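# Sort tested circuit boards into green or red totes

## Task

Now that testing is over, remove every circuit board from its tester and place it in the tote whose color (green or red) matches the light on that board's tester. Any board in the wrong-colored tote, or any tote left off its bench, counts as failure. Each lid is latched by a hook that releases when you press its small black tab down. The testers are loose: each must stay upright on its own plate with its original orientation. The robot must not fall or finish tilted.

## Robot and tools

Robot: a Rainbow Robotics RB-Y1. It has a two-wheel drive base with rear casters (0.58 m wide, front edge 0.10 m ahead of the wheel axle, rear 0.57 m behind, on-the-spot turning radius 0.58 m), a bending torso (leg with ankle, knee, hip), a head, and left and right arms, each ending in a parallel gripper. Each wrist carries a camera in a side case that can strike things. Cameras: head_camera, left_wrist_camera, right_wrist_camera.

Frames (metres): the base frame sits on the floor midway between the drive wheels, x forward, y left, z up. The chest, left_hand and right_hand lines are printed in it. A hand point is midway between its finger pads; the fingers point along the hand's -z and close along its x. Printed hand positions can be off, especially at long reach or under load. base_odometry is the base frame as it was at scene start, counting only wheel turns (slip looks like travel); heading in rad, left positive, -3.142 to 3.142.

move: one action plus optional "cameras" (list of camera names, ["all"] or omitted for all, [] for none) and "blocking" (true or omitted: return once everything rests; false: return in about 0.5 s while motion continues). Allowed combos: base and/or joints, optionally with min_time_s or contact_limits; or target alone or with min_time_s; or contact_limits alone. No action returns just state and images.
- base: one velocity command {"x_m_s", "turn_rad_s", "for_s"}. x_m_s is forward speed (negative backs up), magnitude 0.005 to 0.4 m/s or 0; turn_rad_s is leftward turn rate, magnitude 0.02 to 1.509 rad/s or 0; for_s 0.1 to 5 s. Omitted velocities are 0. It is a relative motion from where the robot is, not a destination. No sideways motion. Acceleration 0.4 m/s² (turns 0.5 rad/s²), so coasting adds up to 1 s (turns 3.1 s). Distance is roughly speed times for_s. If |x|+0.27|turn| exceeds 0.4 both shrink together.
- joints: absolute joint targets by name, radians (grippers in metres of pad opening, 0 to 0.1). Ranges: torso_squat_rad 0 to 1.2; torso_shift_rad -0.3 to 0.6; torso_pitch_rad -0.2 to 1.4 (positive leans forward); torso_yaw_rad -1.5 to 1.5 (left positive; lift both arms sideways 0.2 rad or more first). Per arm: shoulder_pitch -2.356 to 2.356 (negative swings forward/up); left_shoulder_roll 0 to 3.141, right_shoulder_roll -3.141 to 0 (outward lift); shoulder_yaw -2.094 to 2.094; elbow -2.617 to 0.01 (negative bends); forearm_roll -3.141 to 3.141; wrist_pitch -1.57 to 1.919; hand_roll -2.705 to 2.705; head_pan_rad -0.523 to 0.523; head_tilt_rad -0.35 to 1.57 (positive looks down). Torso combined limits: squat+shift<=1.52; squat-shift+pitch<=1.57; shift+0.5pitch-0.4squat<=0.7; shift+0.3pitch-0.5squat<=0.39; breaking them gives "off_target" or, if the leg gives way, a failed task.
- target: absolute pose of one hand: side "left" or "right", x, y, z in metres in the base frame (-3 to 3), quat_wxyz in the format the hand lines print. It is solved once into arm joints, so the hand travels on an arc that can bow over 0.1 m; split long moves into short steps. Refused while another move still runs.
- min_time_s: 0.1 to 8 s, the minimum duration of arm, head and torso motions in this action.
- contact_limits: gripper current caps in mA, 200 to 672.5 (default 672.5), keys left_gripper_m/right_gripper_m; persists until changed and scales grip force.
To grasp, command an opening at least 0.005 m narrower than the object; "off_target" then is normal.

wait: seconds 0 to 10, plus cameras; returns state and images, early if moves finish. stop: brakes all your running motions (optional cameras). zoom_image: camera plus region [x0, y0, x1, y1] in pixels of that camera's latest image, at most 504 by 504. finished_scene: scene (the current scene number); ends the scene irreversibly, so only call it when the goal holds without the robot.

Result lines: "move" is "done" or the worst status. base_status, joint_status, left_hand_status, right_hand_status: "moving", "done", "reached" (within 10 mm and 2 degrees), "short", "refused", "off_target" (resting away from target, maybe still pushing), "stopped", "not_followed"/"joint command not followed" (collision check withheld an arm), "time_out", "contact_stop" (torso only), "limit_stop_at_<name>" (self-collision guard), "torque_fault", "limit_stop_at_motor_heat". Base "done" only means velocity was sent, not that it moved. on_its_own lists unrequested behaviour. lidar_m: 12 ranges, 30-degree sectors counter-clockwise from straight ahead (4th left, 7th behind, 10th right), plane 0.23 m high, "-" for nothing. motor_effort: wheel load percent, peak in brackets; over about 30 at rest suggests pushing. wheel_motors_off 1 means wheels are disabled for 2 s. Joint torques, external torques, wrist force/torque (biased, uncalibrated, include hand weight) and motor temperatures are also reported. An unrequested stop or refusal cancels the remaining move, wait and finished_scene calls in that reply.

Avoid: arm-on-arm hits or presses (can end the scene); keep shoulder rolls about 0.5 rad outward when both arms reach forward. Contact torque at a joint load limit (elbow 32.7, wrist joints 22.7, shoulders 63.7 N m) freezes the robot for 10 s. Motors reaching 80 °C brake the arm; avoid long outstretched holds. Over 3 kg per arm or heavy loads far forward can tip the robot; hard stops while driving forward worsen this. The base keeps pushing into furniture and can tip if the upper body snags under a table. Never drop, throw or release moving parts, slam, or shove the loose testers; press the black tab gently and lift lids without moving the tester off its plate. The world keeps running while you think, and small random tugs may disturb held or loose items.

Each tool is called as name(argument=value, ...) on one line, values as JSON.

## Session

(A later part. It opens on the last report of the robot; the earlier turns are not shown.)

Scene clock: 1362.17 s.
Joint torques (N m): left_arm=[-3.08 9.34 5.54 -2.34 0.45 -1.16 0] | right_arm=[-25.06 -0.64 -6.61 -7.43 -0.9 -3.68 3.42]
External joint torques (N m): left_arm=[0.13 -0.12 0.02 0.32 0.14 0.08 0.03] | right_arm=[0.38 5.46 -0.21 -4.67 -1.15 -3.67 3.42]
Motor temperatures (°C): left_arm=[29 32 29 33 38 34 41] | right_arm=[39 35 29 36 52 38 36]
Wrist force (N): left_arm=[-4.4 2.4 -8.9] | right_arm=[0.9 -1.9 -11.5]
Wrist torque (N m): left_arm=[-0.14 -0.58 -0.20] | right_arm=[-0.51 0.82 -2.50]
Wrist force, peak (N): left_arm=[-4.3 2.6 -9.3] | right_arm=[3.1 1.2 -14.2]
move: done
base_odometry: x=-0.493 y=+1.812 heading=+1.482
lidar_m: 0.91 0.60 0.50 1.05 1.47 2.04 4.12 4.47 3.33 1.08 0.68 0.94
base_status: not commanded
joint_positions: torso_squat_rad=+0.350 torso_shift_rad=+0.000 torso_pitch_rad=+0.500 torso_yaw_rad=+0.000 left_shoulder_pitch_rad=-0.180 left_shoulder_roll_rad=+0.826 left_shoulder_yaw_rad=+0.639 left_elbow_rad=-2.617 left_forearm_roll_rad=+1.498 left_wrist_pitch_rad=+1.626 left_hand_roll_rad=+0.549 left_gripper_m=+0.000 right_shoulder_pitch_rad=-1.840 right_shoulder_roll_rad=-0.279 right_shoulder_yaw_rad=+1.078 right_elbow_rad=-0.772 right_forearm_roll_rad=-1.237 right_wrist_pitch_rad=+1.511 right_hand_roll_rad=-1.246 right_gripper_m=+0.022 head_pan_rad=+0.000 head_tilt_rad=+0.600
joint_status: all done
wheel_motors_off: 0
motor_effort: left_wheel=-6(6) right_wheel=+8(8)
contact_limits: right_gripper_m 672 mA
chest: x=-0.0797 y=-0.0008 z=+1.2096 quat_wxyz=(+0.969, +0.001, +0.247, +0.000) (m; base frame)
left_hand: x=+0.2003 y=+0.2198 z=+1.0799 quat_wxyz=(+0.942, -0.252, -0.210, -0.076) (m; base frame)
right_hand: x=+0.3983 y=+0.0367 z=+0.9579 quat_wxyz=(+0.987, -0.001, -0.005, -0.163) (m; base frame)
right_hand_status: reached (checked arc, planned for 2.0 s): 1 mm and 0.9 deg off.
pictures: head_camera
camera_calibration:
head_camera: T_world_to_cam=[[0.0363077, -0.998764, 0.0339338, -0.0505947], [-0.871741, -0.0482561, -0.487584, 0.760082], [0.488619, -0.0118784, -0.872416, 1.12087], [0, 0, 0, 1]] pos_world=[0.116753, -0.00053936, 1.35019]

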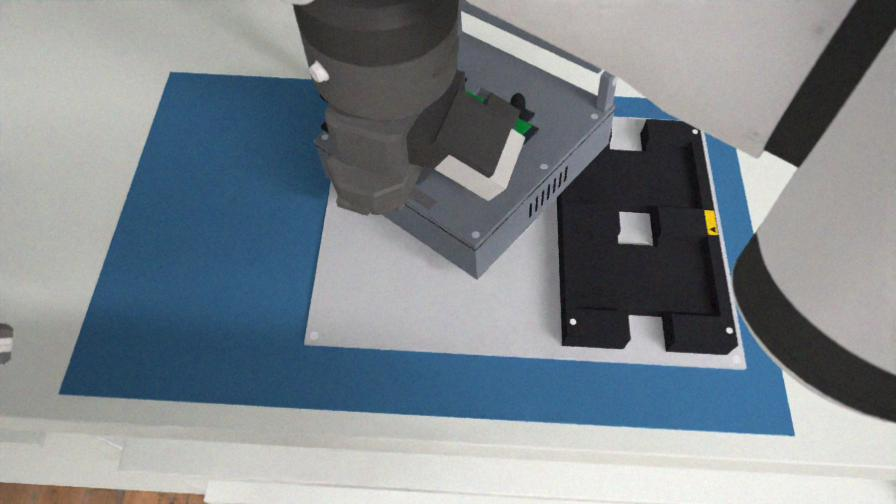

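move(joints={"right_gripper_m":0.034}, cameras=[])

move(target={"side":"right","x":0.398,"y":0.037,"z":1.02,"quat_wxyz":[0.9703,0,0,-0.2419]}, min_time_s=1, cameras=[])

move(target={"side":"right","x":0.30,"y":-0.10,"z":1.14,"quat_wxyz":[0.924,0,-0.383,0]}, min_time_s=2)

zoom_image(camera="head_camera", region=[420, 40, 720, 300])

Scene clock: 1385.43 s.
Joint torques (N m): left_arm=[-2.94 9.35 5.75 -2.4 0.49 -1.24 0] | right_arm=[-24.89 -3.14 -6.8 -3.23 0.13 -1.86 0.46]
External joint torques (N m): left_arm=[0.27 -0.1 0.23 0.26 0.18 0 0.03] | right_arm=[0.53 2.96 -0.39 -0.47 -0.11 -1.85 0.46]
Motor temperatures (°C): left_arm=[29 32 29 33 38 34 41] | right_arm=[38 34 29 35 48 37 36]
Wrist force (N): left_arm=[-4.4 2.5 -8.9] | right_arm=[-0.1 4.4 -12.2]
Wrist torque (N m): left_arm=[-0.14 -0.57 -0.21] | right_arm=[-0.19 0.89 0.40]
Wrist force, peak (N): left_arm=[-4.2 2.9 -9.1] | right_arm=[5.6 4.2 -14.2]
move: done
base_odometry: x=-0.493 y=+1.812 heading=+1.482
lidar_m: 0.91 0.60 0.50 1.05 1.47 2.04 4.11 4.46 3.33 1.08 0.69 0.95
base_status: not commanded
joint_positions: torso_squat_rad=+0.350 torso_shift_rad=+0.000 torso_pitch_rad=+0.500 torso_yaw_rad=+0.000 left_shoulder_pitch_rad=-0.180 left_shoulder_roll_rad=+0.826 left_shoulder_yaw_rad=+0.639 left_elbow_rad=-2.617 left_forearm_roll_rad=+1.498 left_wrist_pitch_rad=+1.626 left_hand_roll_rad=+0.549 left_gripper_m=+0.000 right_shoulder_pitch_rad=-1.840 right_shoulder_roll_rad=-0.278 right_shoulder_yaw_rad=+1.078 right_elbow_rad=-0.773 right_forearm_roll_rad=-1.237 right_wrist_pitch_rad=+1.510 right_hand_roll_rad=-1.245 right_gripper_m=+0.034 head_pan_rad=+0.000 head_tilt_rad=+0.600
joint_status: all done
wheel_motors_off: 0
motor_effort: left_wheel=-6(6) right_wheel=+5(7)
contact_limits: right_gripper_m 672 mA
chest: x=-0.0798 y=-0.0008 z=+1.2096 quat_wxyz=(+0.969, +0.001, +0.247, +0.000) (m; base frame)
left_hand: x=+0.2002 y=+0.2199 z=+1.0800 quat_wxyz=(+0.942, -0.252, -0.210, -0.076) (m; base frame)
right_hand: x=+0.3979 y=+0.0375 z=+0.9581 quat_wxyz=(+0.987, +0.000, -0.005, -0.162) (m; base frame)
pictures: none
No camera images: "cameras" was empty.

Scene clock: 1386.77 s.
Joint torques (N m): left_arm=[-3.26 9.31 5.66 -2.36 0.45 -1.26 0.02] | right_arm=[-24.16 -8.07 -7.67 -2.73 -0.26 0.13 -0.27]
External joint torques (N m): left_arm=[-0.05 -0.15 0.14 0.3 0.14 -0.02 0.05] | right_arm=[1.54 -1.14 -0.73 -0.12 -0.48 0.12 -0.27]
Motor temperatures (°C): left_arm=[29 32 29 33 38 34 41] | right_arm=[38 34 29 34 48 37 36]
Wrist force (N): left_arm=[-4.2 2.8 -8.9] | right_arm=[2.1 10.7 -12.8]
Wrist torque (N m): left_arm=[-0.18 -0.53 -0.20] | right_arm=[-0.04 0.84 0.53]
Wrist force, peak (N): left_arm=[-4.3 2.5 -9.2] | right_arm=[2.3 10.6 -13.2]
move: done
base_odometry: x=-0.493 y=+1.812 heading=+1.482
lidar_m: 0.91 0.60 0.50 1.05 1.47 2.04 4.11 4.47 3.33 1.08 0.68 0.95
base_status: not commanded
joint_positions: torso_squat_rad=+0.350 torso_shift_rad=+0.000 torso_pitch_rad=+0.500 torso_yaw_rad=+0.000 left_shoulder_pitch_rad=-0.180 left_shoulder_roll_rad=+0.826 left_shoulder_yaw_rad=+0.639 left_elbow_rad=-2.617 left_forearm_roll_rad=+1.498 left_wrist_pitch_rad=+1.626 left_hand_roll_rad=+0.549 left_gripper_m=+0.000 right_shoulder_pitch_rad=-1.930 right_shoulder_roll_rad=-0.331 right_shoulder_yaw_rad=+1.022 right_elbow_rad=-0.839 right_forearm_roll_rad=-1.287 right_wrist_pitch_rad=+1.642 right_hand_roll_rad=-1.436 right_gripper_m=+0.034 head_pan_rad=+0.000 head_tilt_rad=+0.600
joint_status: all done
wheel_motors_off: 0
motor_effort: left_wheel=-4(6) right_wheel=+5(6)
contact_limits: right_gripper_m 672 mA
chest: x=-0.0798 y=-0.0008 z=+1.2096 quat_wxyz=(+0.969, +0.001, +0.247, +0.000) (m; base frame)
left_hand: x=+0.2002 y=+0.2199 z=+1.0800 quat_wxyz=(+0.942, -0.252, -0.210, -0.076) (m; base frame)
right_hand: x=+0.3980 y=+0.0371 z=+1.0198 quat_wxyz=(+0.970, -0.001, +0.001, -0.241) (m; base frame)
right_hand_status: reached (checked arc, planned for 1.0 s): 0 mm and 0.2 deg off.
pictures: none
No camera images: "cameras" was empty.

Scene clock: 1389.20 s.
Joint torques (N m): left_arm=[-2.98 9.23 5.55 -2.25 0.44 -1.2 -0.03] | right_arm=[-15.26 -4.76 -7.41 1.18 1.29 0.44 0.1]
External joint torques (N m): left_arm=[0.23 -0.23 0.03 0.41 0.13 0.05 0] | right_arm=[0.19 0.38 1.29 -0.19 -0.21 -0.04 0.06]
Motor temperatures (°C): left_arm=[29 32 29 33 38 34 41] | right_arm=[38 34 29 34 48 37 36]
Wrist force (N): left_arm=[-4.5 2.7 -8.9] | right_arm=[-2.3 10.5 -11.3]
Wrist torque (N m): left_arm=[-0.15 -0.57 -0.20] | right_arm=[-0.05 0.59 0.47]
Wrist force, peak (N): left_arm=[-4.5 3.0 -9.1] | right_arm=[1.4 11.2 -13.5]
move: done
base_odometry: x=-0.493 y=+1.812 heading=+1.482
lidar_m: 0.91 0.60 0.49 1.04 1.47 2.04 4.12 4.46 3.34 1.09 0.69 0.94
base_status: not commanded
joint_positions: torso_squat_rad=+0.350 torso_shift_rad=+0.000 torso_pitch_rad=+0.500 torso_yaw_rad=+0.000 left_shoulder_pitch_rad=-0.180 left_shoulder_roll_rad=+0.826 left_shoulder_yaw_rad=+0.639 left_elbow_rad=-2.617 left_forearm_roll_rad=+1.498 left_wrist_pitch_rad=+1.626 left_hand_roll_rad=+0.549 left_gripper_m=+0.000 right_shoulder_pitch_rad=-2.012 right_shoulder_roll_rad=-1.129 right_shoulder_yaw_rad=+1.237 right_elbow_rad=-2.544 right_forearm_roll_rad=-0.970 right_wrist_pitch_rad=+1.760 right_hand_roll_rad=-1.906 right_gripper_m=+0.034 head_pan_rad=+0.000 head_tilt_rad=+0.600
joint_status: all done
wheel_motors_off: 0
motor_effort: left_wheel=-2(5) right_wheel=+3(6)
contact_limits: right_gripper_m 672 mA
chest: x=-0.0797 y=-0.0007 z=+1.2096 quat_wxyz=(+0.969, +0.000, +0.247, +0.000) (m; base frame)
left_hand: x=+0.2002 y=+0.2200 z=+1.0799 quat_wxyz=(+0.942, -0.252, -0.210, -0.076) (m; base frame)
right_hand: x=+0.2997 y=-0.0998 z=+1.1402 quat_wxyz=(+0.924, +0.000, -0.382, +0.000) (m; base frame)
right_hand_status: reached (checked arc, planned for 2.0 s): 0 mm and 0.1 deg off.
pictures: head_camera, left_wrist_camera, right_wrist_camera
camera_calibration:
head_camera: T_world_to_cam=[[0.0365515, -0.998753, 0.0340129, -0.0505628], [-0.871697, -0.0485083, -0.487639, 0.76014], [0.488681, -0.011825, -0.872383, 1.12086], [0, 0, 0, 1]] pos_world=[0.116719, -0.000372589, 1.35021]
left_wrist_camera: T_world_to_cam=[[0.908314, -0.031089, 0.417133, -0.626822], [-0.374361, -0.50529, 0.777519, -0.619301], [0.186601, -0.86239, -0.4706, 0.729585], [0, 0, 0, 1]] pos_world=[0.201368, 0.296774, 1.08633]
right_wrist_camera: T_world_to_cam=[[-0.695926, 0.020021, -0.717834, 1.03156], [-0.306352, 0.895808, 0.321988, -0.152686], [0.649488, 0.44399, -0.617283, 0.625182], [0, 0, 0, 1]] pos_world=[0.265067, -0.16145, 1.17557]

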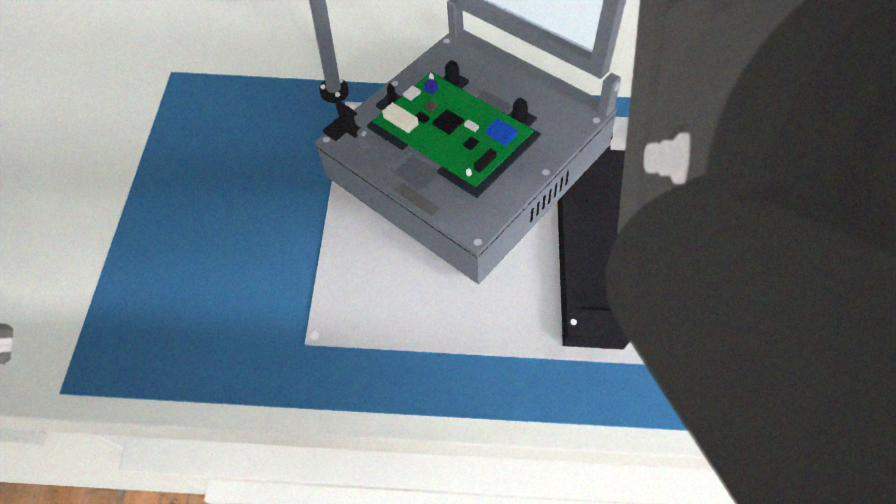

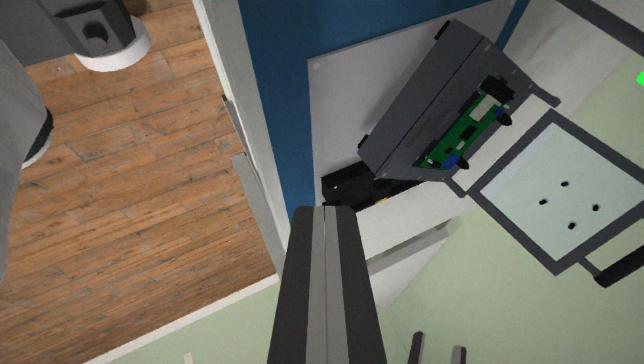

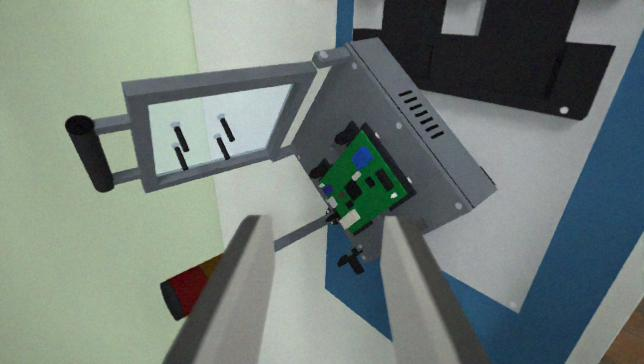

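Scaled by 1.680 from the camera's 896x504 image, which has a finer 1280x720 frame.

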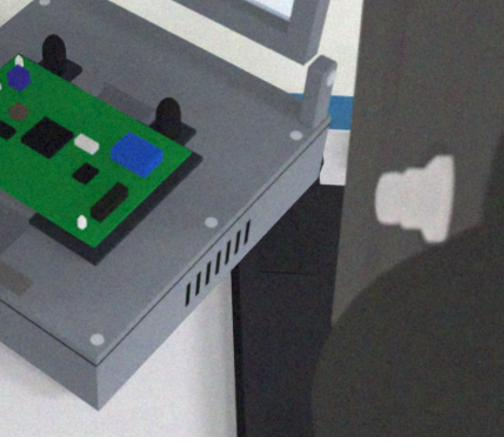

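move(target={"side":"right","x":0.40,"y":0.034,"z":1.02,"quat_wxyz":[0.9563,0,0,-0.2924]}, min_time_s=2, cameras=[])

move(target={"side":"right","x":0.40,"y":0.034,"z":0.972,"quat_wxyz":[0.9563,0,0,-0.2924]}, min_time_s=1.5, cameras=["head_camera","right_wrist_camera"])

zoom_image(camera="head_camera", region=[300, 100, 500, 300])

Scene clock: 1406.43 s.
Joint torques (N m): left_arm=[-2.94 9.37 5.55 -2.4 0.42 -1.19 0.03] | right_arm=[-23.32 -7.24 -8.09 -0.4 0.15 -0.08 0.1]
External joint torques (N m): left_arm=[0.26 -0.09 0.03 0.26 0.11 0.05 0.06] | right_arm=[2.46 0.12 -0.74 0.86 -0.06 -0.09 0.1]
Motor temperatures (°C): left_arm=[29 32 29 33 38 34 41] | right_arm=[37 34 29 34 47 37 36]
Wrist force (N): left_arm=[-4.2 2.9 -9.0] | right_arm=[2.3 10.6 -13.0]
Wrist torque (N m): left_arm=[-0.19 -0.53 -0.20] | right_arm=[-0.02 0.87 0.51]
Wrist force, peak (N): left_arm=[-4.2 2.8 -9.2] | right_arm=[2.0 9.8 -14.2]
move: done
base_odometry: x=-0.493 y=+1.812 heading=+1.482
lidar_m: 0.91 0.60 0.51 1.04 1.47 2.04 4.11 4.46 3.33 1.08 0.68 0.94
base_status: not commanded
joint_positions: torso_squat_rad=+0.350 torso_shift_rad=+0.000 torso_pitch_rad=+0.500 torso_yaw_rad=+0.000 left_shoulder_pitch_rad=-0.180 left_shoulder_roll_rad=+0.826 left_shoulder_yaw_rad=+0.639 left_elbow_rad=-2.617 left_forearm_roll_rad=+1.498 left_wrist_pitch_rad=+1.626 left_hand_roll_rad=+0.549 left_gripper_m=+0.000 right_shoulder_pitch_rad=-1.980 right_shoulder_roll_rad=-0.375 right_shoulder_yaw_rad=+1.167 right_elbow_rad=-0.857 right_forearm_roll_rad=-1.429 right_wrist_pitch_rad=+1.572 right_hand_roll_rad=-1.558 right_gripper_m=+0.034 head_pan_rad=+0.000 head_tilt_rad=+0.600
joint_status: all done
wheel_motors_off: 0
motor_effort: left_wheel=-2(3) right_wheel=+2(5)
contact_limits: right_gripper_m 672 mA
chest: x=-0.0797 y=-0.0007 z=+1.2096 quat_wxyz=(+0.969, +0.000, +0.247, +0.000) (m; base frame)
left_hand: x=+0.2002 y=+0.2200 z=+1.0799 quat_wxyz=(+0.942, -0.252, -0.210, -0.076) (m; base frame)
right_hand: x=+0.3998 y=+0.0340 z=+1.0202 quat_wxyz=(+0.956, +0.001, -0.001, -0.292) (m; base frame)
right_hand_status: reached (checked arc, planned for 2.0 s): 0 mm and 0.1 deg off.
pictures: none
No camera images: "cameras" was empty.

Scene clock: 1408.27 s.
Joint torques (N m): left_arm=[-2.86 9.26 5.57 -2.3 0.48 -1.18 -0.02] | right_arm=[-22.11 -4.21 -5.5 -0.38 0.38 -0.27 0.27]
External joint torques (N m): left_arm=[0.35 -0.2 0.06 0.36 0.17 0.06 0.01] | right_arm=[3.54 2.57 1.36 1.06 0.16 -0.27 0.27]
Motor temperatures (°C): left_arm=[29 32 29 33 38 34 41] | right_arm=[37 34 29 34 47 36 36]
Wrist force (N): left_arm=[-4.5 2.6 -9.1] | right_arm=[1.9 10.2 -13.1]
Wrist torque (N m): left_arm=[-0.15 -0.57 -0.20] | right_arm=[0.01 0.84 0.54]
Wrist force, peak (N): left_arm=[-4.5 2.9 -9.1] | right_arm=[2.4 10.6 -13.3]
move: done
base_odometry: x=-0.493 y=+1.812 heading=+1.482
lidar_m: 0.90 0.59 0.51 1.05 1.47 2.05 4.11 4.47 3.33 1.08 0.68 0.95
base_status: not commanded
joint_positions: torso_squat_rad=+0.350 torso_shift_rad=+0.000 torso_pitch_rad=+0.500 torso_yaw_rad=+0.000 left_shoulder_pitch_rad=-0.180 left_shoulder_roll_rad=+0.826 left_shoulder_yaw_rad=+0.639 left_elbow_rad=-2.617 left_forearm_roll_rad=+1.498 left_wrist_pitch_rad=+1.626 left_hand_roll_rad=+0.549 left_gripper_m=+0.000 right_shoulder_pitch_rad=-1.908 right_shoulder_roll_rad=-0.327 right_shoulder_yaw_rad=+1.202 right_elbow_rad=-0.797 right_forearm_roll_rad=-1.391 right_wrist_pitch_rad=+1.483 right_hand_roll_rad=-1.529 right_gripper_m=+0.034 head_pan_rad=+0.000 head_tilt_rad=+0.600
joint_status: all done
wheel_motors_off: 0
motor_effort: left_wheel=+0(2) right_wheel=+1(4)
contact_limits: right_gripper_m 672 mA
chest: x=-0.0797 y=-0.0007 z=+1.2096 quat_wxyz=(+0.969, +0.000, +0.247, +0.000) (m; base frame)
left_hand: x=+0.2002 y=+0.2200 z=+1.0799 quat_wxyz=(+0.942, -0.252, -0.210, -0.076) (m; base frame)
right_hand: x=+0.4000 y=+0.0337 z=+0.9725 quat_wxyz=(+0.956, +0.001, -0.001, -0.293) (m; base frame)
right_hand_status: reached (checked arc, planned for 1.5 s): 1 mm and 0.2 deg off.
pictures: head_camera, right_wrist_camera
camera_calibration:
head_camera: T_world_to_cam=[[0.0365807, -0.998752, 0.0339962, -0.0505438], [-0.871705, -0.0485255, -0.487622, 0.760124], [0.488663, -0.0117971, -0.872393, 1.12086], [0, 0, 0, 1]] pos_world=[0.11673, -0.000372412, 1.3502]
right_wrist_camera: T_world_to_cam=[[-0.817055, 0.576258, -0.0186462, 0.327983], [0.508909, 0.736008, 0.446436, -0.629301], [0.270986, 0.355273, -0.894621, 0.821411], [0, 0, 0, 1]] pos_world=[0.365646, -0.0176577, 1.02191]

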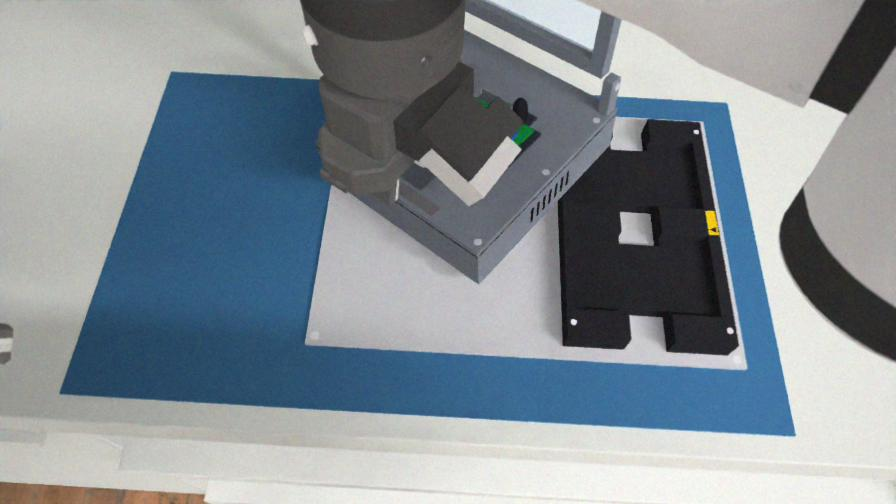

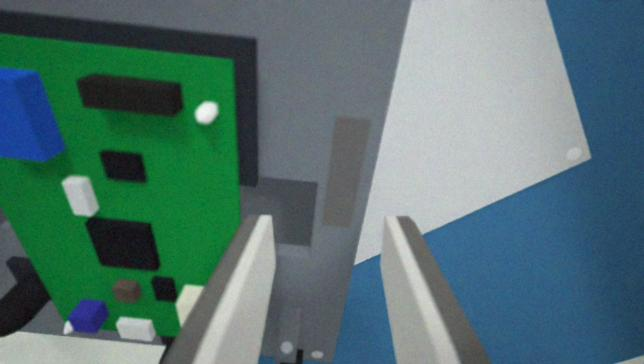

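Scaled by 2.520 from the camera's 896x504 image, which has a finer 1280x720 frame.

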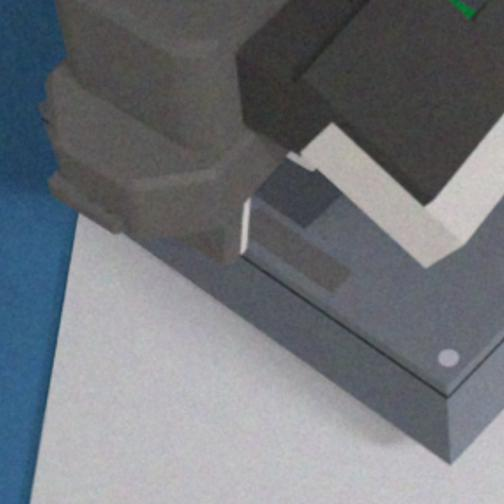

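move(target={"side":"right","x":0.3945,"y":0.0255,"z":0.966,"quat_wxyz":[0.9455,0,0,-0.3256]}, min_time_s=1.2, cameras=["right_wrist_camera"])

Scene clock: 1418.37 s.
Joint torques (N m): left_arm=[-3.18 9.3 5.4 -2.37 0.47 -1.2 -0.03] | right_arm=[-21.53 -11.85 -4.59 0.16 1.62 0.71 -0.25]
External joint torques (N m): left_arm=[0.03 -0.15 -0.12 0.29 0.16 0.04 0] | right_arm=[3.94 -5.2 2.66 1.67 1.43 0.69 -0.25]
Motor temperatures (°C): left_arm=[29 32 29 33 38 34 41] | right_arm=[37 34 29 33 46 36 36]
Wrist force (N): left_arm=[-4.4 2.7 -8.8] | right_arm=[-4.9 12.1 -12.0]
Wrist torque (N m): left_arm=[-0.16 -0.57 -0.21] | right_arm=[0.03 0.99 0.51]
Wrist force, peak (N): left_arm=[-4.3 2.6 -9.4] | right_arm=[-4.9 12.5 -12.4]
move: done
base_odometry: x=-0.493 y=+1.812 heading=+1.482
lidar_m: 0.91 0.60 0.50 1.05 1.47 2.05 4.11 4.47 3.34 1.09 0.67 0.94
base_status: not commanded
joint_positions: torso_squat_rad=+0.350 torso_shift_rad=+0.000 torso_pitch_rad=+0.500 torso_yaw_rad=+0.000 left_shoulder_pitch_rad=-0.180 left_shoulder_roll_rad=+0.826 left_shoulder_yaw_rad=+0.639 left_elbow_rad=-2.617 left_forearm_roll_rad=+1.498 left_wrist_pitch_rad=+1.626 left_hand_roll_rad=+0.549 left_gripper_m=+0.000 right_shoulder_pitch_rad=-1.883 right_shoulder_roll_rad=-0.357 right_shoulder_yaw_rad=+1.204 right_elbow_rad=-0.854 right_forearm_roll_rad=-1.389 right_wrist_pitch_rad=+1.488 right_hand_roll_rad=-1.616 right_gripper_m=+0.034 head_pan_rad=+0.000 head_tilt_rad=+0.600
joint_status: all done
wheel_motors_off: 0
motor_effort: left_wheel=-1(3) right_wheel=+1(3)
contact_limits: right_gripper_m 672 mA
chest: x=-0.0797 y=-0.0007 z=+1.2096 quat_wxyz=(+0.969, +0.000, +0.247, +0.000) (m; base frame)
left_hand: x=+0.2002 y=+0.2200 z=+1.0799 quat_wxyz=(+0.942, -0.252, -0.210, -0.076) (m; base frame)
right_hand: x=+0.3941 y=+0.0267 z=+0.9663 quat_wxyz=(+0.946, -0.003, +0.004, -0.324) (m; base frame)
right_hand_status: reached (checked arc, planned for 1.2 s): 1 mm and 0.6 deg off.
pictures: right_wrist_camera
camera_calibration:
right_wrist_camera: T_world_to_cam=[[-0.778027, 0.628125, -0.0115013, 0.303428], [0.561329, 0.703278, 0.436244, -0.628286], [0.282105, 0.332954, -0.899755, 0.821111], [0, 0, 0, 1]] pos_world=[0.357111, -0.0221231, 1.01637]

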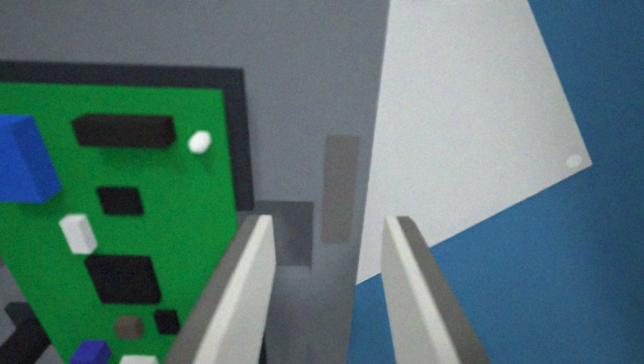

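move(target={"side":"right","x":0.390,"y":0.0235,"z":0.968,"quat_wxyz":[0.9455,0,0,-0.3256]}, min_time_s=0.8, cameras=[])

move(target={"side":"right","x":0.390,"y":0.0235,"z":0.957,"quat_wxyz":[0.9455,0,0,-0.3256]}, min_time_s=1, cameras=["head_camera","right_wrist_camera"])

Scene clock: 1425.70 s.
Joint torques (N m): left_arm=[-3.02 9.48 5.53 -2.25 0.53 -1.2 -0.08] | right_arm=[-20.75 -10.06 -6.31 -0.12 0.54 1.32 -0.39]
External joint torques (N m): left_arm=[0.18 0.02 0.02 0.41 0.21 0.05 -0.05] | right_arm=[4.53 -3.44 1.47 1.42 0.34 1.31 -0.39]
Motor temperatures (°C): left_arm=[29 32 29 33 38 34 41] | right_arm=[37 34 29 33 46 36 36]
Wrist force (N): left_arm=[-4.4 2.7 -9.0] | right_arm=[-2.2 16.2 -10.1]
Wrist torque (N m): left_arm=[-0.16 -0.56 -0.21] | right_arm=[0.14 0.86 0.62]
Wrist force, peak (N): left_arm=[-4.4 2.5 -9.2] | right_arm=[-6.6 13.9 -13.1]
move: done
base_odometry: x=-0.493 y=+1.812 heading=+1.482
lidar_m: 0.91 0.60 0.50 1.05 1.47 2.05 4.11 4.47 3.34 1.09 0.68 0.94
base_status: not commanded
joint_positions: torso_squat_rad=+0.350 torso_shift_rad=+0.000 torso_pitch_rad=+0.500 torso_yaw_rad=+0.000 left_shoulder_pitch_rad=-0.180 left_shoulder_roll_rad=+0.826 left_shoulder_yaw_rad=+0.639 left_elbow_rad=-2.617 left_forearm_roll_rad=+1.498 left_wrist_pitch_rad=+1.626 left_hand_roll_rad=+0.549 left_gripper_m=+0.000 right_shoulder_pitch_rad=-1.873 right_shoulder_roll_rad=-0.392 right_shoulder_yaw_rad=+1.205 right_elbow_rad=-0.932 right_forearm_roll_rad=-1.385 right_wrist_pitch_rad=+1.491 right_hand_roll_rad=-1.659 right_gripper_m=+0.034 head_pan_rad=+0.000 head_tilt_rad=+0.600
joint_status: all done
wheel_motors_off: 0
motor_effort: left_wheel=-1(3) right_wheel=+2(3)
contact_limits: right_gripper_m 672 mA
chest: x=-0.0797 y=-0.0007 z=+1.2096 quat_wxyz=(+0.969, +0.000, +0.247, +0.000) (m; base frame)
left_hand: x=+0.2002 y=+0.2200 z=+1.0799 quat_wxyz=(+0.942, -0.252, -0.210, -0.076) (m; base frame)
right_hand: x=+0.3897 y=+0.0242 z=+0.9683 quat_wxyz=(+0.946, -0.001, +0.002, -0.325) (m; base frame)
right_hand_status: reached (checked arc, planned for 0.8 s): 1 mm and 0.3 deg off.
pictures: none
No camera images: "cameras" was empty.

Scene clock: 1427.03 s.
Joint torques (N m): left_arm=[-3.05 9.35 5.52 -2.28 0.45 -1.11 0.03] | right_arm=[-13.34 -7.42 -1.27 2.83 2.17 0.05 0.46]
External joint torques (N m): left_arm=[0.17 -0.11 0 0.38 0.13 0.13 0.06] | right_arm=[11.88 -0.92 6.46 4.41 1.96 0.05 0.46]
Motor temperatures (°C): left_arm=[29 32 29 33 38 34 41] | right_arm=[37 34 29 33 46 36 36]
Wrist force (N): left_arm=[-4.2 2.8 -8.9] | right_arm=[-8.1 10.6 8.8]
Wrist torque (N m): left_arm=[-0.17 -0.55 -0.20] | right_arm=[-0.21 0.51 0.45]
Wrist force, peak (N): left_arm=[-4.6 2.6 -9.2] | right_arm=[-4.5 17.7 -9.0]
move: done
base_odometry: x=-0.493 y=+1.812 heading=+1.482
lidar_m: 0.91 0.60 0.50 1.06 1.47 2.04 4.11 4.47 3.34 1.08 0.68 0.94
base_status: not commanded
joint_positions: torso_squat_rad=+0.350 torso_shift_rad=+0.000 torso_pitch_rad=+0.499 torso_yaw_rad=+0.000 left_shoulder_pitch_rad=-0.180 left_shoulder_roll_rad=+0.826 left_shoulder_yaw_rad=+0.639 left_elbow_rad=-2.617 left_forearm_roll_rad=+1.498 left_wrist_pitch_rad=+1.626 left_hand_roll_rad=+0.549 left_gripper_m=+0.000 right_shoulder_pitch_rad=-1.857 right_shoulder_roll_rad=-0.386 right_shoulder_yaw_rad=+1.213 right_elbow_rad=-0.926 right_forearm_roll_rad=-1.373 right_wrist_pitch_rad=+1.467 right_hand_roll_rad=-1.657 right_gripper_m=+0.034 head_pan_rad=+0.000 head_tilt_rad=+0.600
joint_status: all done
wheel_motors_off: 0
motor_effort: left_wheel=-1(2) right_wheel=+0(3)
contact_limits: right_gripper_m 672 mA
chest: x=-0.0801 y=-0.0007 z=+1.2097 quat_wxyz=(+0.969, +0.000, +0.247, +0.000) (m; base frame)
left_hand: x=+0.1999 y=+0.2201 z=+1.0802 quat_wxyz=(+0.942, -0.252, -0.210, -0.076) (m; base frame)
right_hand: x=+0.3898 y=+0.0246 z=+0.9593 quat_wxyz=(+0.946, +0.002, -0.001, -0.325) (m; base frame)
right_hand_status: reached (checked arc, planned for 1.0 s): 3 mm and 0.2 deg off.
pictures: head_camera, right_wrist_camera
camera_calibration:
head_camera: T_world_to_cam=[[0.0366672, -0.998748, 0.0340388, -0.0505295], [-0.87133, -0.0486307, -0.488282, 0.76065], [0.489326, -0.0117551, -0.872022, 1.12074], [0, 0, 0, 1]] pos_world=[0.116222, -0.00030073, 1.35044]
right_wrist_camera: T_world_to_cam=[[-0.776333, 0.630083, -0.0173944, 0.306198], [0.557543, 0.699305, 0.447345, -0.630448], [0.294029, 0.337591, -0.894192, 0.806561], [0, 0, 0, 1]] pos_world=[0.352061, -0.0243418, 1.00857]

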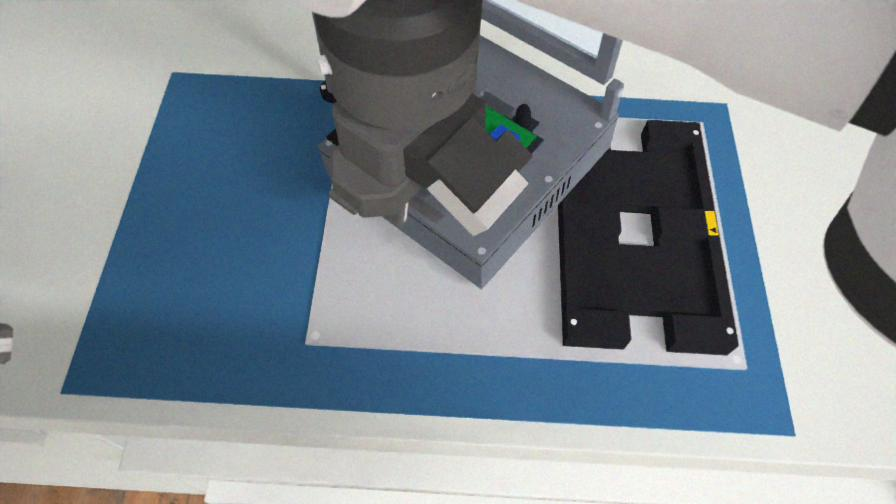

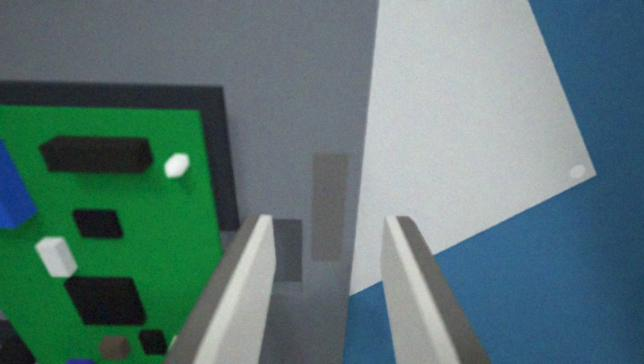

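move(target={"side":"right","x":0.389,"y":0.0222,"z":0.958,"quat_wxyz":[0.9455,0,0,-0.3256]}, min_time_s=0.6, cameras=[])

move(target={"side":"right","x":0.389,"y":0.0222,"z":0.950,"quat_wxyz":[0.9455,0,0,-0.3256]}, min_time_s=1, cameras=["head_camera","right_wrist_camera"])

Scene clock: 1434.87 s.
Joint torques (N m): left_arm=[-2.89 9.38 5.5 -2.28 0.4 -1.26 -0.05] | right_arm=[-12.52 -11.72 -2.45 1.49 1 2.72 -0.5]
External joint torques (N m): left_arm=[0.32 -0.08 -0.02 0.38 0.09 -0.02 -0.02] | right_arm=[12.68 -5.22 5.33 3.07 0.79 2.72 -0.5]
Motor temperatures (°C): left_arm=[29 32 29 33 38 34 41] | right_arm=[37 34 29 33 46 36 36]
Wrist force (N): left_arm=[-4.4 2.7 -9.1] | right_arm=[-4.5 20.8 3.5]
Wrist torque (N m): left_arm=[-0.17 -0.56 -0.21] | right_arm=[0.10 0.59 0.72]
Wrist force, peak (N): left_arm=[-4.2 2.8 -9.3] | right_arm=[-4.6 21.1 3.3]
move: done
base_odometry: x=-0.493 y=+1.812 heading=+1.482
lidar_m: 0.91 0.60 0.50 1.05 1.47 2.05 4.11 4.46 3.33 1.09 0.68 0.94
base_status: not commanded
joint_positions: torso_squat_rad=+0.350 torso_shift_rad=+0.000 torso_pitch_rad=+0.499 torso_yaw_rad=+0.000 left_shoulder_pitch_rad=-0.180 left_shoulder_roll_rad=+0.826 left_shoulder_yaw_rad=+0.639 left_elbow_rad=-2.617 left_forearm_roll_rad=+1.498 left_wrist_pitch_rad=+1.626 left_hand_roll_rad=+0.549 left_gripper_m=+0.000 right_shoulder_pitch_rad=-1.855 right_shoulder_roll_rad=-0.390 right_shoulder_yaw_rad=+1.213 right_elbow_rad=-0.935 right_forearm_roll_rad=-1.374 right_wrist_pitch_rad=+1.468 right_hand_roll_rad=-1.660 right_gripper_m=+0.034 head_pan_rad=+0.000 head_tilt_rad=+0.600
joint_status: all done
wheel_motors_off: 0
motor_effort: left_wheel=-1(3) right_wheel=+2(3)
contact_limits: right_gripper_m 672 mA
chest: x=-0.0801 y=-0.0007 z=+1.2097 quat_wxyz=(+0.969, +0.000, +0.247, +0.000) (m; base frame)
left_hand: x=+0.1999 y=+0.2201 z=+1.0802 quat_wxyz=(+0.942, -0.252, -0.210, -0.076) (m; base frame)
right_hand: x=+0.3892 y=+0.0240 z=+0.9595 quat_wxyz=(+0.946, +0.002, -0.001, -0.324) (m; base frame)
right_hand_status: reached (checked arc, planned for 0.6 s): 2 mm and 0.3 deg off.
pictures: none
No camera images: "cameras" was empty.

Scene clock: 1436.20 s.
Joint torques (N m): left_arm=[-3.26 9.37 5.59 -2.22 0.43 -1.14 -0.1] | right_arm=[-19.85 -5.27 -5.31 0.01 0.04 1.27 0.21]
External joint torques (N m): left_arm=[-0.06 -0.09 0.07 0.44 0.12 0.11 -0.07] | right_arm=[5.26 1.12 2.33 1.62 -0.17 1.26 0.21]
Motor temperatures (°C): left_arm=[29 32 29 33 38 34 41] | right_arm=[37 34 29 33 46 36 36]
Wrist force (N): left_arm=[-4.2 2.6 -9.0] | right_arm=[1.4 14.4 -12.0]
Wrist torque (N m): left_arm=[-0.15 -0.55 -0.20] | right_arm=[0.06 0.84 0.61]
Wrist force, peak (N): left_arm=[-4.6 2.5 -9.3] | right_arm=[-16.1 2.5 53.2]
move: done
base_odometry: x=-0.493 y=+1.812 heading=+1.482
lidar_m: 0.91 0.60 0.50 1.05 1.47 2.04 4.11 4.46 3.33 1.09 0.68 0.94
base_status: not commanded
joint_positions: torso_squat_rad=+0.350 torso_shift_rad=+0.000 torso_pitch_rad=+0.500 torso_yaw_rad=+0.000 left_shoulder_pitch_rad=-0.180 left_shoulder_roll_rad=+0.826 left_shoulder_yaw_rad=+0.639 left_elbow_rad=-2.617 left_forearm_roll_rad=+1.498 left_wrist_pitch_rad=+1.626 left_hand_roll_rad=+0.549 left_gripper_m=+0.000 right_shoulder_pitch_rad=-1.842 right_shoulder_roll_rad=-0.384 right_shoulder_yaw_rad=+1.220 right_elbow_rad=-0.923 right_forearm_roll_rad=-1.367 right_wrist_pitch_rad=+1.453 right_hand_roll_rad=-1.655 right_gripper_m=+0.034 head_pan_rad=+0.000 head_tilt_rad=+0.600
joint_status: all done
wheel_motors_off: 0
motor_effort: left_wheel=-3(6) right_wheel=-2(6)
contact_limits: right_gripper_m 672 mA
chest: x=-0.0797 y=-0.0007 z=+1.2096 quat_wxyz=(+0.969, +0.000, +0.247, +0.000) (m; base frame)
left_hand: x=+0.2002 y=+0.2201 z=+1.0799 quat_wxyz=(+0.942, -0.252, -0.210, -0.076) (m; base frame)
right_hand: x=+0.3893 y=+0.0224 z=+0.9505 quat_wxyz=(+0.946, +0.001, +0.000, -0.325) (m; base frame)
right_hand_status: reached (checked arc, planned for 1.0 s): 1 mm and 0.1 deg off.
pictures: head_camera, right_wrist_camera
camera_calibration:
head_camera: T_world_to_cam=[[0.0367063, -0.998746, 0.034048, -0.0505263], [-0.871658, -0.0486614, -0.487693, 0.760215], [0.488738, -0.0117768, -0.872351, 1.12083], [0, 0, 0, 1]] pos_world=[0.116709, -0.000270016, 1.35023]
right_wrist_camera: T_world_to_cam=[[-0.77538, 0.631269, -0.0168808, 0.306241], [0.559472, 0.6991, 0.445252, -0.623486], [0.292875, 0.335796, -0.895246, 0.801043], [0, 0, 0, 1]] pos_world=[0.351671, -0.0264283, 0.999909]

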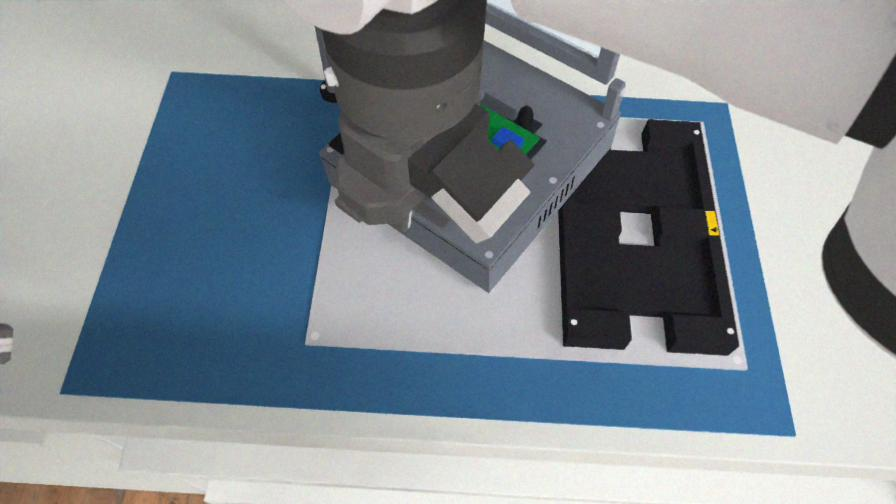

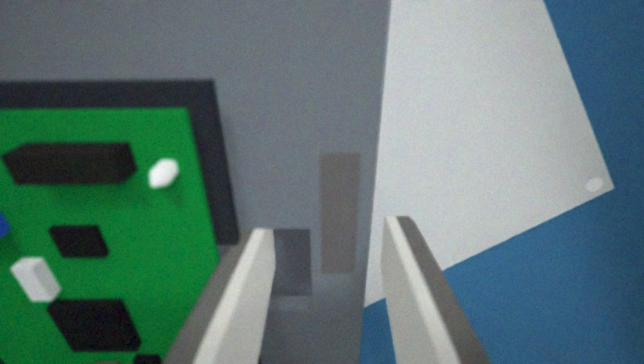

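move(joints={"right_gripper_m":0.006}, cameras=["right_wrist_camera"])

move(target={"side":"right","x":0.386,"y":0.018,"z":0.958,"quat_wxyz":[0.9455,0,0,-0.3256]}, min_time_s=1, cameras=[])

move(target={"side":"right","x":0.35,"y":0.015,"z":0.958,"quat_wxyz":[0.9455,0,0,-0.3256]}, min_time_s=2.5, cameras=["head_camera"])

Scene clock: 1443.33 s.
Joint torques (N m): left_arm=[-3.12 9.33 5.54 -2.21 0.44 -1.22 -0.06] | right_arm=[-21.05 -8.77 -5.31 1 1.79 0.37 0.15]
External joint torques (N m): left_arm=[0.09 -0.13 0.02 0.45 0.13 0.02 -0.03] | right_arm=[4.1 -2.38 2.37 2.62 1.59 0.37 0.15]
Motor temperatures (°C): left_arm=[29 32 29 32 38 34 41] | right_arm=[37 34 29 33 46 36 36]
Wrist force (N): left_arm=[-4.2 2.3 -8.8] | right_arm=[-4.7 12.4 -10.7]
Wrist torque (N m): left_arm=[-0.14 -0.53 -0.20] | right_arm=[0.01 1.05 0.68]
Wrist force, peak (N): left_arm=[-4.4 2.7 -9.2] | right_arm=[2.6 16.8 -13.8]
move: off_target
base_odometry: x=-0.493 y=+1.812 heading=+1.482
lidar_m: 0.91 0.60 0.50 1.06 1.47 2.05 4.11 4.46 3.33 1.08 0.68 0.95
base_status: not commanded
joint_positions: torso_squat_rad=+0.350 torso_shift_rad=+0.000 torso_pitch_rad=+0.500 torso_yaw_rad=+0.000 left_shoulder_pitch_rad=-0.180 left_shoulder_roll_rad=+0.826 left_shoulder_yaw_rad=+0.639 left_elbow_rad=-2.617 left_forearm_roll_rad=+1.498 left_wrist_pitch_rad=+1.626 left_hand_roll_rad=+0.549 left_gripper_m=+0.000 right_shoulder_pitch_rad=-1.841 right_shoulder_roll_rad=-0.383 right_shoulder_yaw_rad=+1.220 right_elbow_rad=-0.923 right_forearm_roll_rad=-1.367 right_wrist_pitch_rad=+1.453 right_hand_roll_rad=-1.655 right_gripper_m=+0.015 head_pan_rad=+0.000 head_tilt_rad=+0.600
joint_status: right_gripper_m off_target (ended at +0.015, target +0.006)
wheel_motors_off: 0
motor_effort: left_wheel=+0(3) right_wheel=-1(2)
contact_limits: right_gripper_m 672 mA
chest: x=-0.0798 y=-0.0007 z=+1.2097 quat_wxyz=(+0.969, +0.000, +0.247, +0.000) (m; base frame)
left_hand: x=+0.2001 y=+0.2201 z=+1.0800 quat_wxyz=(+0.942, -0.252, -0.210, -0.076) (m; base frame)
right_hand: x=+0.3887 y=+0.0228 z=+0.9503 quat_wxyz=(+0.946, +0.001, +0.000, -0.325) (m; base frame)
pictures: right_wrist_camera
camera_calibration:
right_wrist_camera: T_world_to_cam=[[-0.776036, 0.630485, -0.0160174, 0.304938], [0.559186, 0.699579, 0.44486, -0.622898], [0.291683, 0.33627, -0.895457, 0.801598], [0, 0, 0, 1]] pos_world=[0.351146, -0.0260463, 0.999783]

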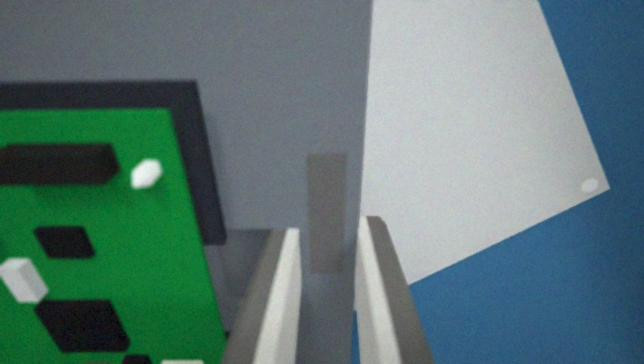

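Scene clock: 1444.67 s.
Joint torques (N m): left_arm=[-2.92 9.51 5.56 -2.14 0.48 -1.25 -0.09] | right_arm=[-29.1 -10.77 -10.92 -1.36 0.46 1.12 -1.08]
External joint torques (N m): left_arm=[0.28 0.06 0.04 0.53 0.17 0 -0.06] | right_arm=[-4.06 -4.31 -2.88 0.25 0.26 1.1 -1.08]
Motor temperatures (°C): left_arm=[29 32 29 32 38 34 41] | right_arm=[37 34 29 33 46 36 36]
Wrist force (N): left_arm=[-4.3 2.6 -8.9] | right_arm=[1.7 14.4 -26.5]
Wrist torque (N m): left_arm=[-0.15 -0.55 -0.21] | right_arm=[-0.17 1.38 1.20]
Wrist force, peak (N): left_arm=[-4.5 2.5 -9.2] | right_arm=[1.6 14.6 -27.2]
move: done
base_odometry: x=-0.493 y=+1.812 heading=+1.482
lidar_m: 0.91 0.60 0.51 1.05 1.47 2.05 4.11 4.46 3.33 1.09 0.69 0.95
base_status: not commanded
joint_positions: torso_squat_rad=+0.350 torso_shift_rad=+0.000 torso_pitch_rad=+0.500 torso_yaw_rad=+0.000 left_shoulder_pitch_rad=-0.180 left_shoulder_roll_rad=+0.826 left_shoulder_yaw_rad=+0.639 left_elbow_rad=-2.617 left_forearm_roll_rad=+1.498 left_wrist_pitch_rad=+1.626 left_hand_roll_rad=+0.549 left_gripper_m=+0.000 right_shoulder_pitch_rad=-1.842 right_shoulder_roll_rad=-0.415 right_shoulder_yaw_rad=+1.216 right_elbow_rad=-0.980 right_forearm_roll_rad=-1.373 right_wrist_pitch_rad=+1.472 right_hand_roll_rad=-1.679 right_gripper_m=+0.015 head_pan_rad=+0.000 head_tilt_rad=+0.600
joint_status: all done
wheel_motors_off: 0
motor_effort: left_wheel=+0(2) right_wheel=-1(2)
contact_limits: right_gripper_m 672 mA
chest: x=-0.0795 y=-0.0007 z=+1.2096 quat_wxyz=(+0.969, +0.000, +0.248, +0.000) (m; base frame)
left_hand: x=+0.2003 y=+0.2201 z=+1.0798 quat_wxyz=(+0.942, -0.252, -0.210, -0.076) (m; base frame)
right_hand: x=+0.3856 y=+0.0182 z=+0.9566 quat_wxyz=(+0.946, -0.002, +0.001, -0.325) (m; base frame)
right_hand_status: reached (checked arc, planned for 1.0 s): 1 mm and 0.3 deg off.
pictures: none
No camera images: "cameras" was empty.

Scene clock: 1447.50 s.
Joint torques (N m): left_arm=[-3.23 9.36 5.69 -2.16 0.49 -1.22 -0.01] | right_arm=[-23.32 -11.22 -9.6 -1.02 0.64 1.52 -1.17]
External joint torques (N m): left_arm=[-0.03 -0.1 0.17 0.5 0.18 0.03 0.02] | right_arm=[0.41 -5.19 -0.11 0.78 0.46 1.51 -1.17]
Motor temperatures (°C): left_arm=[29 32 29 32 38 34 41] | right_arm=[37 34 29 33 46 36 36]
Wrist force (N): left_arm=[-4.2 2.8 -8.8] | right_arm=[-0.6 15.2 -23.6]
Wrist torque (N m): left_arm=[-0.16 -0.54 -0.20] | right_arm=[-0.12 1.01 1.30]
Wrist force, peak (N): left_arm=[-4.5 2.5 -9.2] | right_arm=[4.0 12.1 -27.9]
move: done
base_odometry: x=-0.493 y=+1.812 heading=+1.482
lidar_m: 0.91 0.60 0.51 1.06 1.46 2.04 4.10 4.46 3.33 1.08 0.68 0.95
base_status: not commanded
joint_positions: torso_squat_rad=+0.350 torso_shift_rad=+0.000 torso_pitch_rad=+0.500 torso_yaw_rad=+0.000 left_shoulder_pitch_rad=-0.180 left_shoulder_roll_rad=+0.826 left_shoulder_yaw_rad=+0.639 left_elbow_rad=-2.617 left_forearm_roll_rad=+1.498 left_wrist_pitch_rad=+1.626 left_hand_roll_rad=+0.549 left_gripper_m=+0.000 right_shoulder_pitch_rad=-1.799 right_shoulder_roll_rad=-0.509 right_shoulder_yaw_rad=+1.225 right_elbow_rad=-1.261 right_forearm_roll_rad=-1.358 right_wrist_pitch_rad=+1.493 right_hand_roll_rad=-1.856 right_gripper_m=+0.015 head_pan_rad=+0.000 head_tilt_rad=+0.600
joint_status: all done
wheel_motors_off: 0
motor_effort: left_wheel=-1(3) right_wheel=-1(3)
contact_limits: right_gripper_m 672 mA
chest: x=-0.0795 y=-0.0007 z=+1.2096 quat_wxyz=(+0.969, +0.000, +0.248, +0.000) (m; base frame)
left_hand: x=+0.2003 y=+0.2201 z=+1.0798 quat_wxyz=(+0.942, -0.252, -0.210, -0.076) (m; base frame)
right_hand: x=+0.3491 y=+0.0157 z=+0.9580 quat_wxyz=(+0.946, -0.001, +0.003, -0.324) (m; base frame)
right_hand_status: reached (checked arc, planned for 2.5 s): 1 mm and 0.4 deg off.
pictures: head_camera
camera_calibration:
head_camera: T_world_to_cam=[[0.0366537, -0.998747, 0.0340619, -0.050557], [-0.871881, -0.0486169, -0.487299, 0.759873], [0.488345, -0.0118366, -0.872571, 1.12091], [0, 0, 0, 1]] pos_world=[0.116979, -0.000283159, 1.35008]

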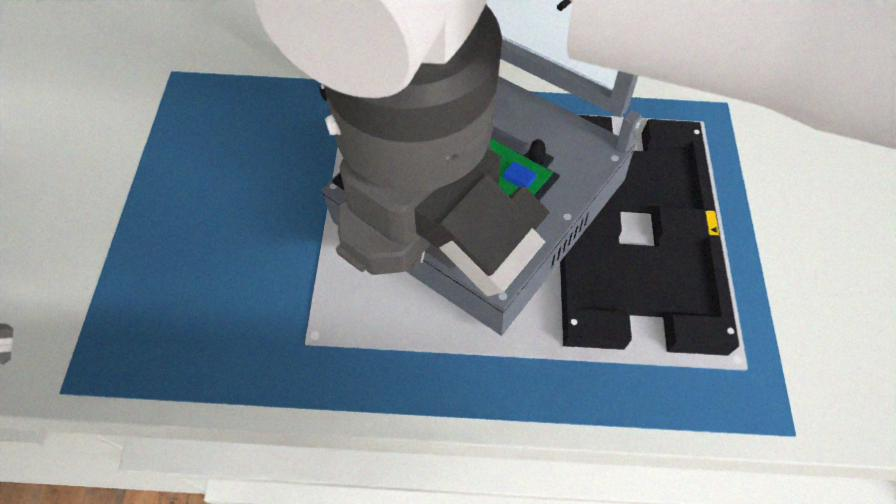

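move(target={"side":"right","x":0.338,"y":0.025,"z":0.957,"quat_wxyz":[0.9659,0,0,-0.2588]}, min_time_s=2, cameras=["head_camera"])

move(target={"side":"right","x":0.333,"y":0.035,"z":0.957,"quat_wxyz":[0.9816,0,0,-0.1908]}, min_time_s=2, cameras=["head_camera"])

Scene clock: 1457.20 s.
Joint torques (N m): left_arm=[-3.07 9.39 5.67 -2.23 0.52 -1.21 -0.07] | right_arm=[-27.89 5.77 -12.85 -7.18 -1.79 -3.33 1.38]
External joint torques (N m): left_arm=[0.13 -0.06 0.15 0.43 0.21 0.04 -0.04] | right_arm=[-4.46 11.58 -3.21 -5.38 -1.99 -3.34 1.38]
Motor temperatures (°C): left_arm=[29 32 29 32 38 34 41] | right_arm=[37 34 29 33 46 36 36]
Wrist force (N): left_arm=[-4.2 2.7 -9.1] | right_arm=[15.1 1.8 -22.3]
Wrist torque (N m): left_arm=[-0.17 -0.55 -0.19] | right_arm=[-0.54 1.06 -0.52]
Wrist force, peak (N): left_arm=[-4.4 2.9 -9.2] | right_arm=[5.6 12.3 -25.5]
move: done
base_odometry: x=-0.493 y=+1.812 heading=+1.482
lidar_m: 0.91 0.60 0.50 1.05 1.47 2.05 4.11 4.46 3.33 1.09 0.68 0.94
base_status: not commanded
joint_positions: torso_squat_rad=+0.350 torso_shift_rad=+0.000 torso_pitch_rad=+0.500 torso_yaw_rad=+0.000 left_shoulder_pitch_rad=-0.180 left_shoulder_roll_rad=+0.826 left_shoulder_yaw_rad=+0.639 left_elbow_rad=-2.617 left_forearm_roll_rad=+1.498 left_wrist_pitch_rad=+1.626 left_hand_roll_rad=+0.549 left_gripper_m=+0.000 right_shoulder_pitch_rad=-1.800 right_shoulder_roll_rad=-0.501 right_shoulder_yaw_rad=+1.240 right_elbow_rad=-1.301 right_forearm_roll_rad=-1.350 right_wrist_pitch_rad=+1.490 right_hand_roll_rad=-1.777 right_gripper_m=+0.016 head_pan_rad=+0.000 head_tilt_rad=+0.600
joint_status: all done
wheel_motors_off: 0
motor_effort: left_wheel=-1(2) right_wheel=+1(3)
contact_limits: right_gripper_m 672 mA
chest: x=-0.0795 y=-0.0008 z=+1.2096 quat_wxyz=(+0.969, +0.001, +0.248, +0.000) (m; base frame)
left_hand: x=+0.2004 y=+0.2198 z=+1.0798 quat_wxyz=(+0.942, -0.252, -0.210, -0.076) (m; base frame)
right_hand: x=+0.3388 y=+0.0225 z=+0.9563 quat_wxyz=(+0.965, -0.002, -0.001, -0.263) (m; base frame)
right_hand_status: reached (checked arc, planned for 2.0 s): 3 mm and 0.5 deg off.
pictures: head_camera
camera_calibration:
head_camera: T_world_to_cam=[[0.0363568, -0.998763, 0.0339163, -0.0505821], [-0.871895, -0.0482867, -0.487306, 0.759872], [0.488341, -0.0118546, -0.872572, 1.12091], [0, 0, 0, 1]] pos_world=[0.116979, -0.00053986, 1.35008]

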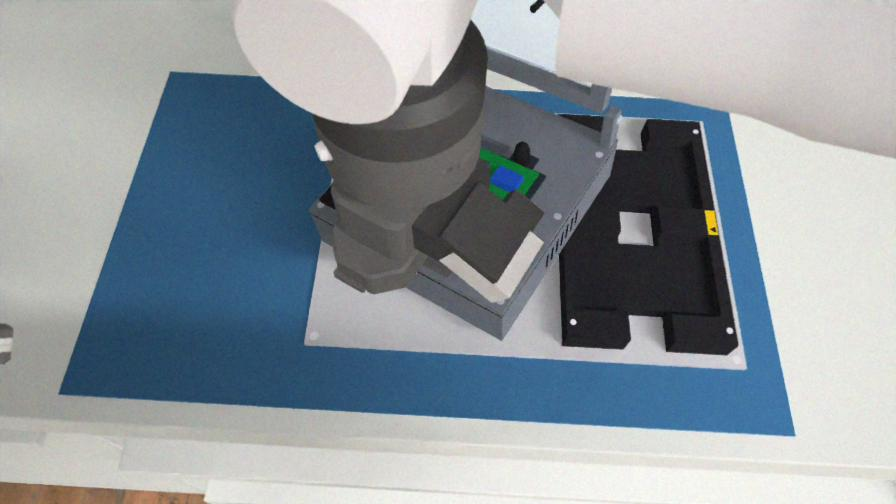

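Scene clock: 1459.53 s.
Joint torques (N m): left_arm=[-3.18 9.67 5.68 -2.22 0.46 -1.18 0.01] | right_arm=[-28.66 29.02 -20.28 -14.98 -7.85 -12.54 2.39]
External joint torques (N m): left_arm=[0.03 0.2 0.15 0.44 0.15 0.06 0.04] | right_arm=[-5.26 34.73 -10.64 -13.24 -8.08 -12.56 2.39]
Motor temperatures (°C): left_arm=[29 32 29 32 38 34 41] | right_arm=[37 34 29 33 46 37 36]
Wrist force (N): left_arm=[-4.3 2.7 -9.0] | right_arm=[39.1 -32.4 -15.6]
Wrist torque (N m): left_arm=[-0.17 -0.55 -0.18] | right_arm=[-1.31 0.12 -1.36]
Wrist force, peak (N): left_arm=[-4.5 2.8 -9.2] | right_arm=[39.3 -32.7 -16.1]
move: done
base_odometry: x=-0.493 y=+1.812 heading=+1.482
lidar_m: 0.91 0.60 0.50 1.05 1.47 2.05 4.11 4.46 3.33 1.09 0.68 0.95
base_status: not commanded
joint_positions: torso_squat_rad=+0.350 torso_shift_rad=+0.000 torso_pitch_rad=+0.500 torso_yaw_rad=-0.001 left_shoulder_pitch_rad=-0.180 left_shoulder_roll_rad=+0.826 left_shoulder_yaw_rad=+0.639 left_elbow_rad=-2.617 left_forearm_roll_rad=+1.498 left_wrist_pitch_rad=+1.626 left_hand_roll_rad=+0.549 left_gripper_m=+0.000 right_shoulder_pitch_rad=-1.811 right_shoulder_roll_rad=-0.484 right_shoulder_yaw_rad=+1.253 right_elbow_rad=-1.298 right_forearm_roll_rad=-1.347 right_wrist_pitch_rad=+1.486 right_hand_roll_rad=-1.666 right_gripper_m=+0.017 head_pan_rad=+0.000 head_tilt_rad=+0.600
joint_status: all done
wheel_motors_off: 0
motor_effort: left_wheel=-12(13) right_wheel=+3(5)
contact_limits: right_gripper_m 672 mA
chest: x=-0.0795 y=-0.0014 z=+1.2096 quat_wxyz=(+0.969, +0.001, +0.247, +0.000) (m; base frame)
left_hand: x=+0.2006 y=+0.2191 z=+1.0799 quat_wxyz=(+0.942, -0.252, -0.210, -0.077) (m; base frame)
right_hand: x=+0.3362 y=+0.0282 z=+0.9563 quat_wxyz=(+0.980, -0.003, -0.005, -0.199) (m; base frame)
right_hand_status: reached (checked arc, planned for 2.0 s): 8 mm and 1.2 deg off.
pictures: head_camera
camera_calibration:
head_camera: T_world_to_cam=[[0.0355549, -0.998808, 0.0334504, -0.0506213], [-0.8719, -0.0473602, -0.487388, 0.759946], [0.488392, -0.0118364, -0.872544, 1.12089], [0, 0, 0, 1]] pos_world=[0.116964, -0.00130256, 1.35011]

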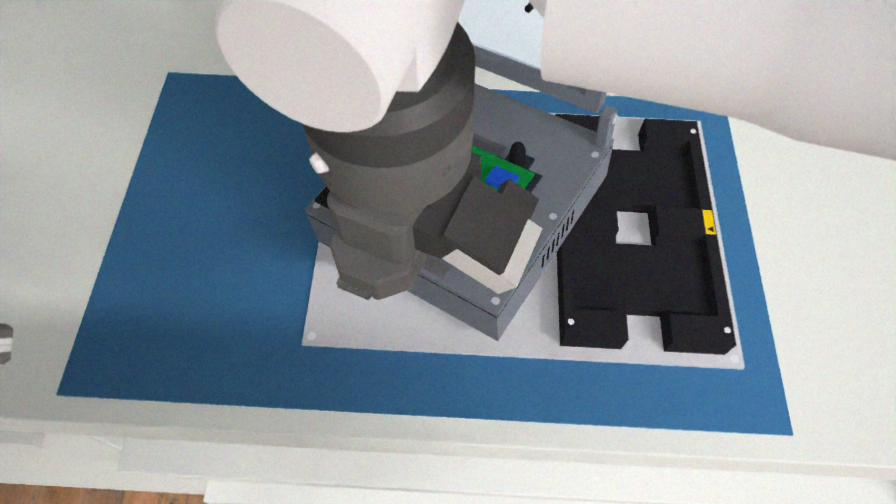

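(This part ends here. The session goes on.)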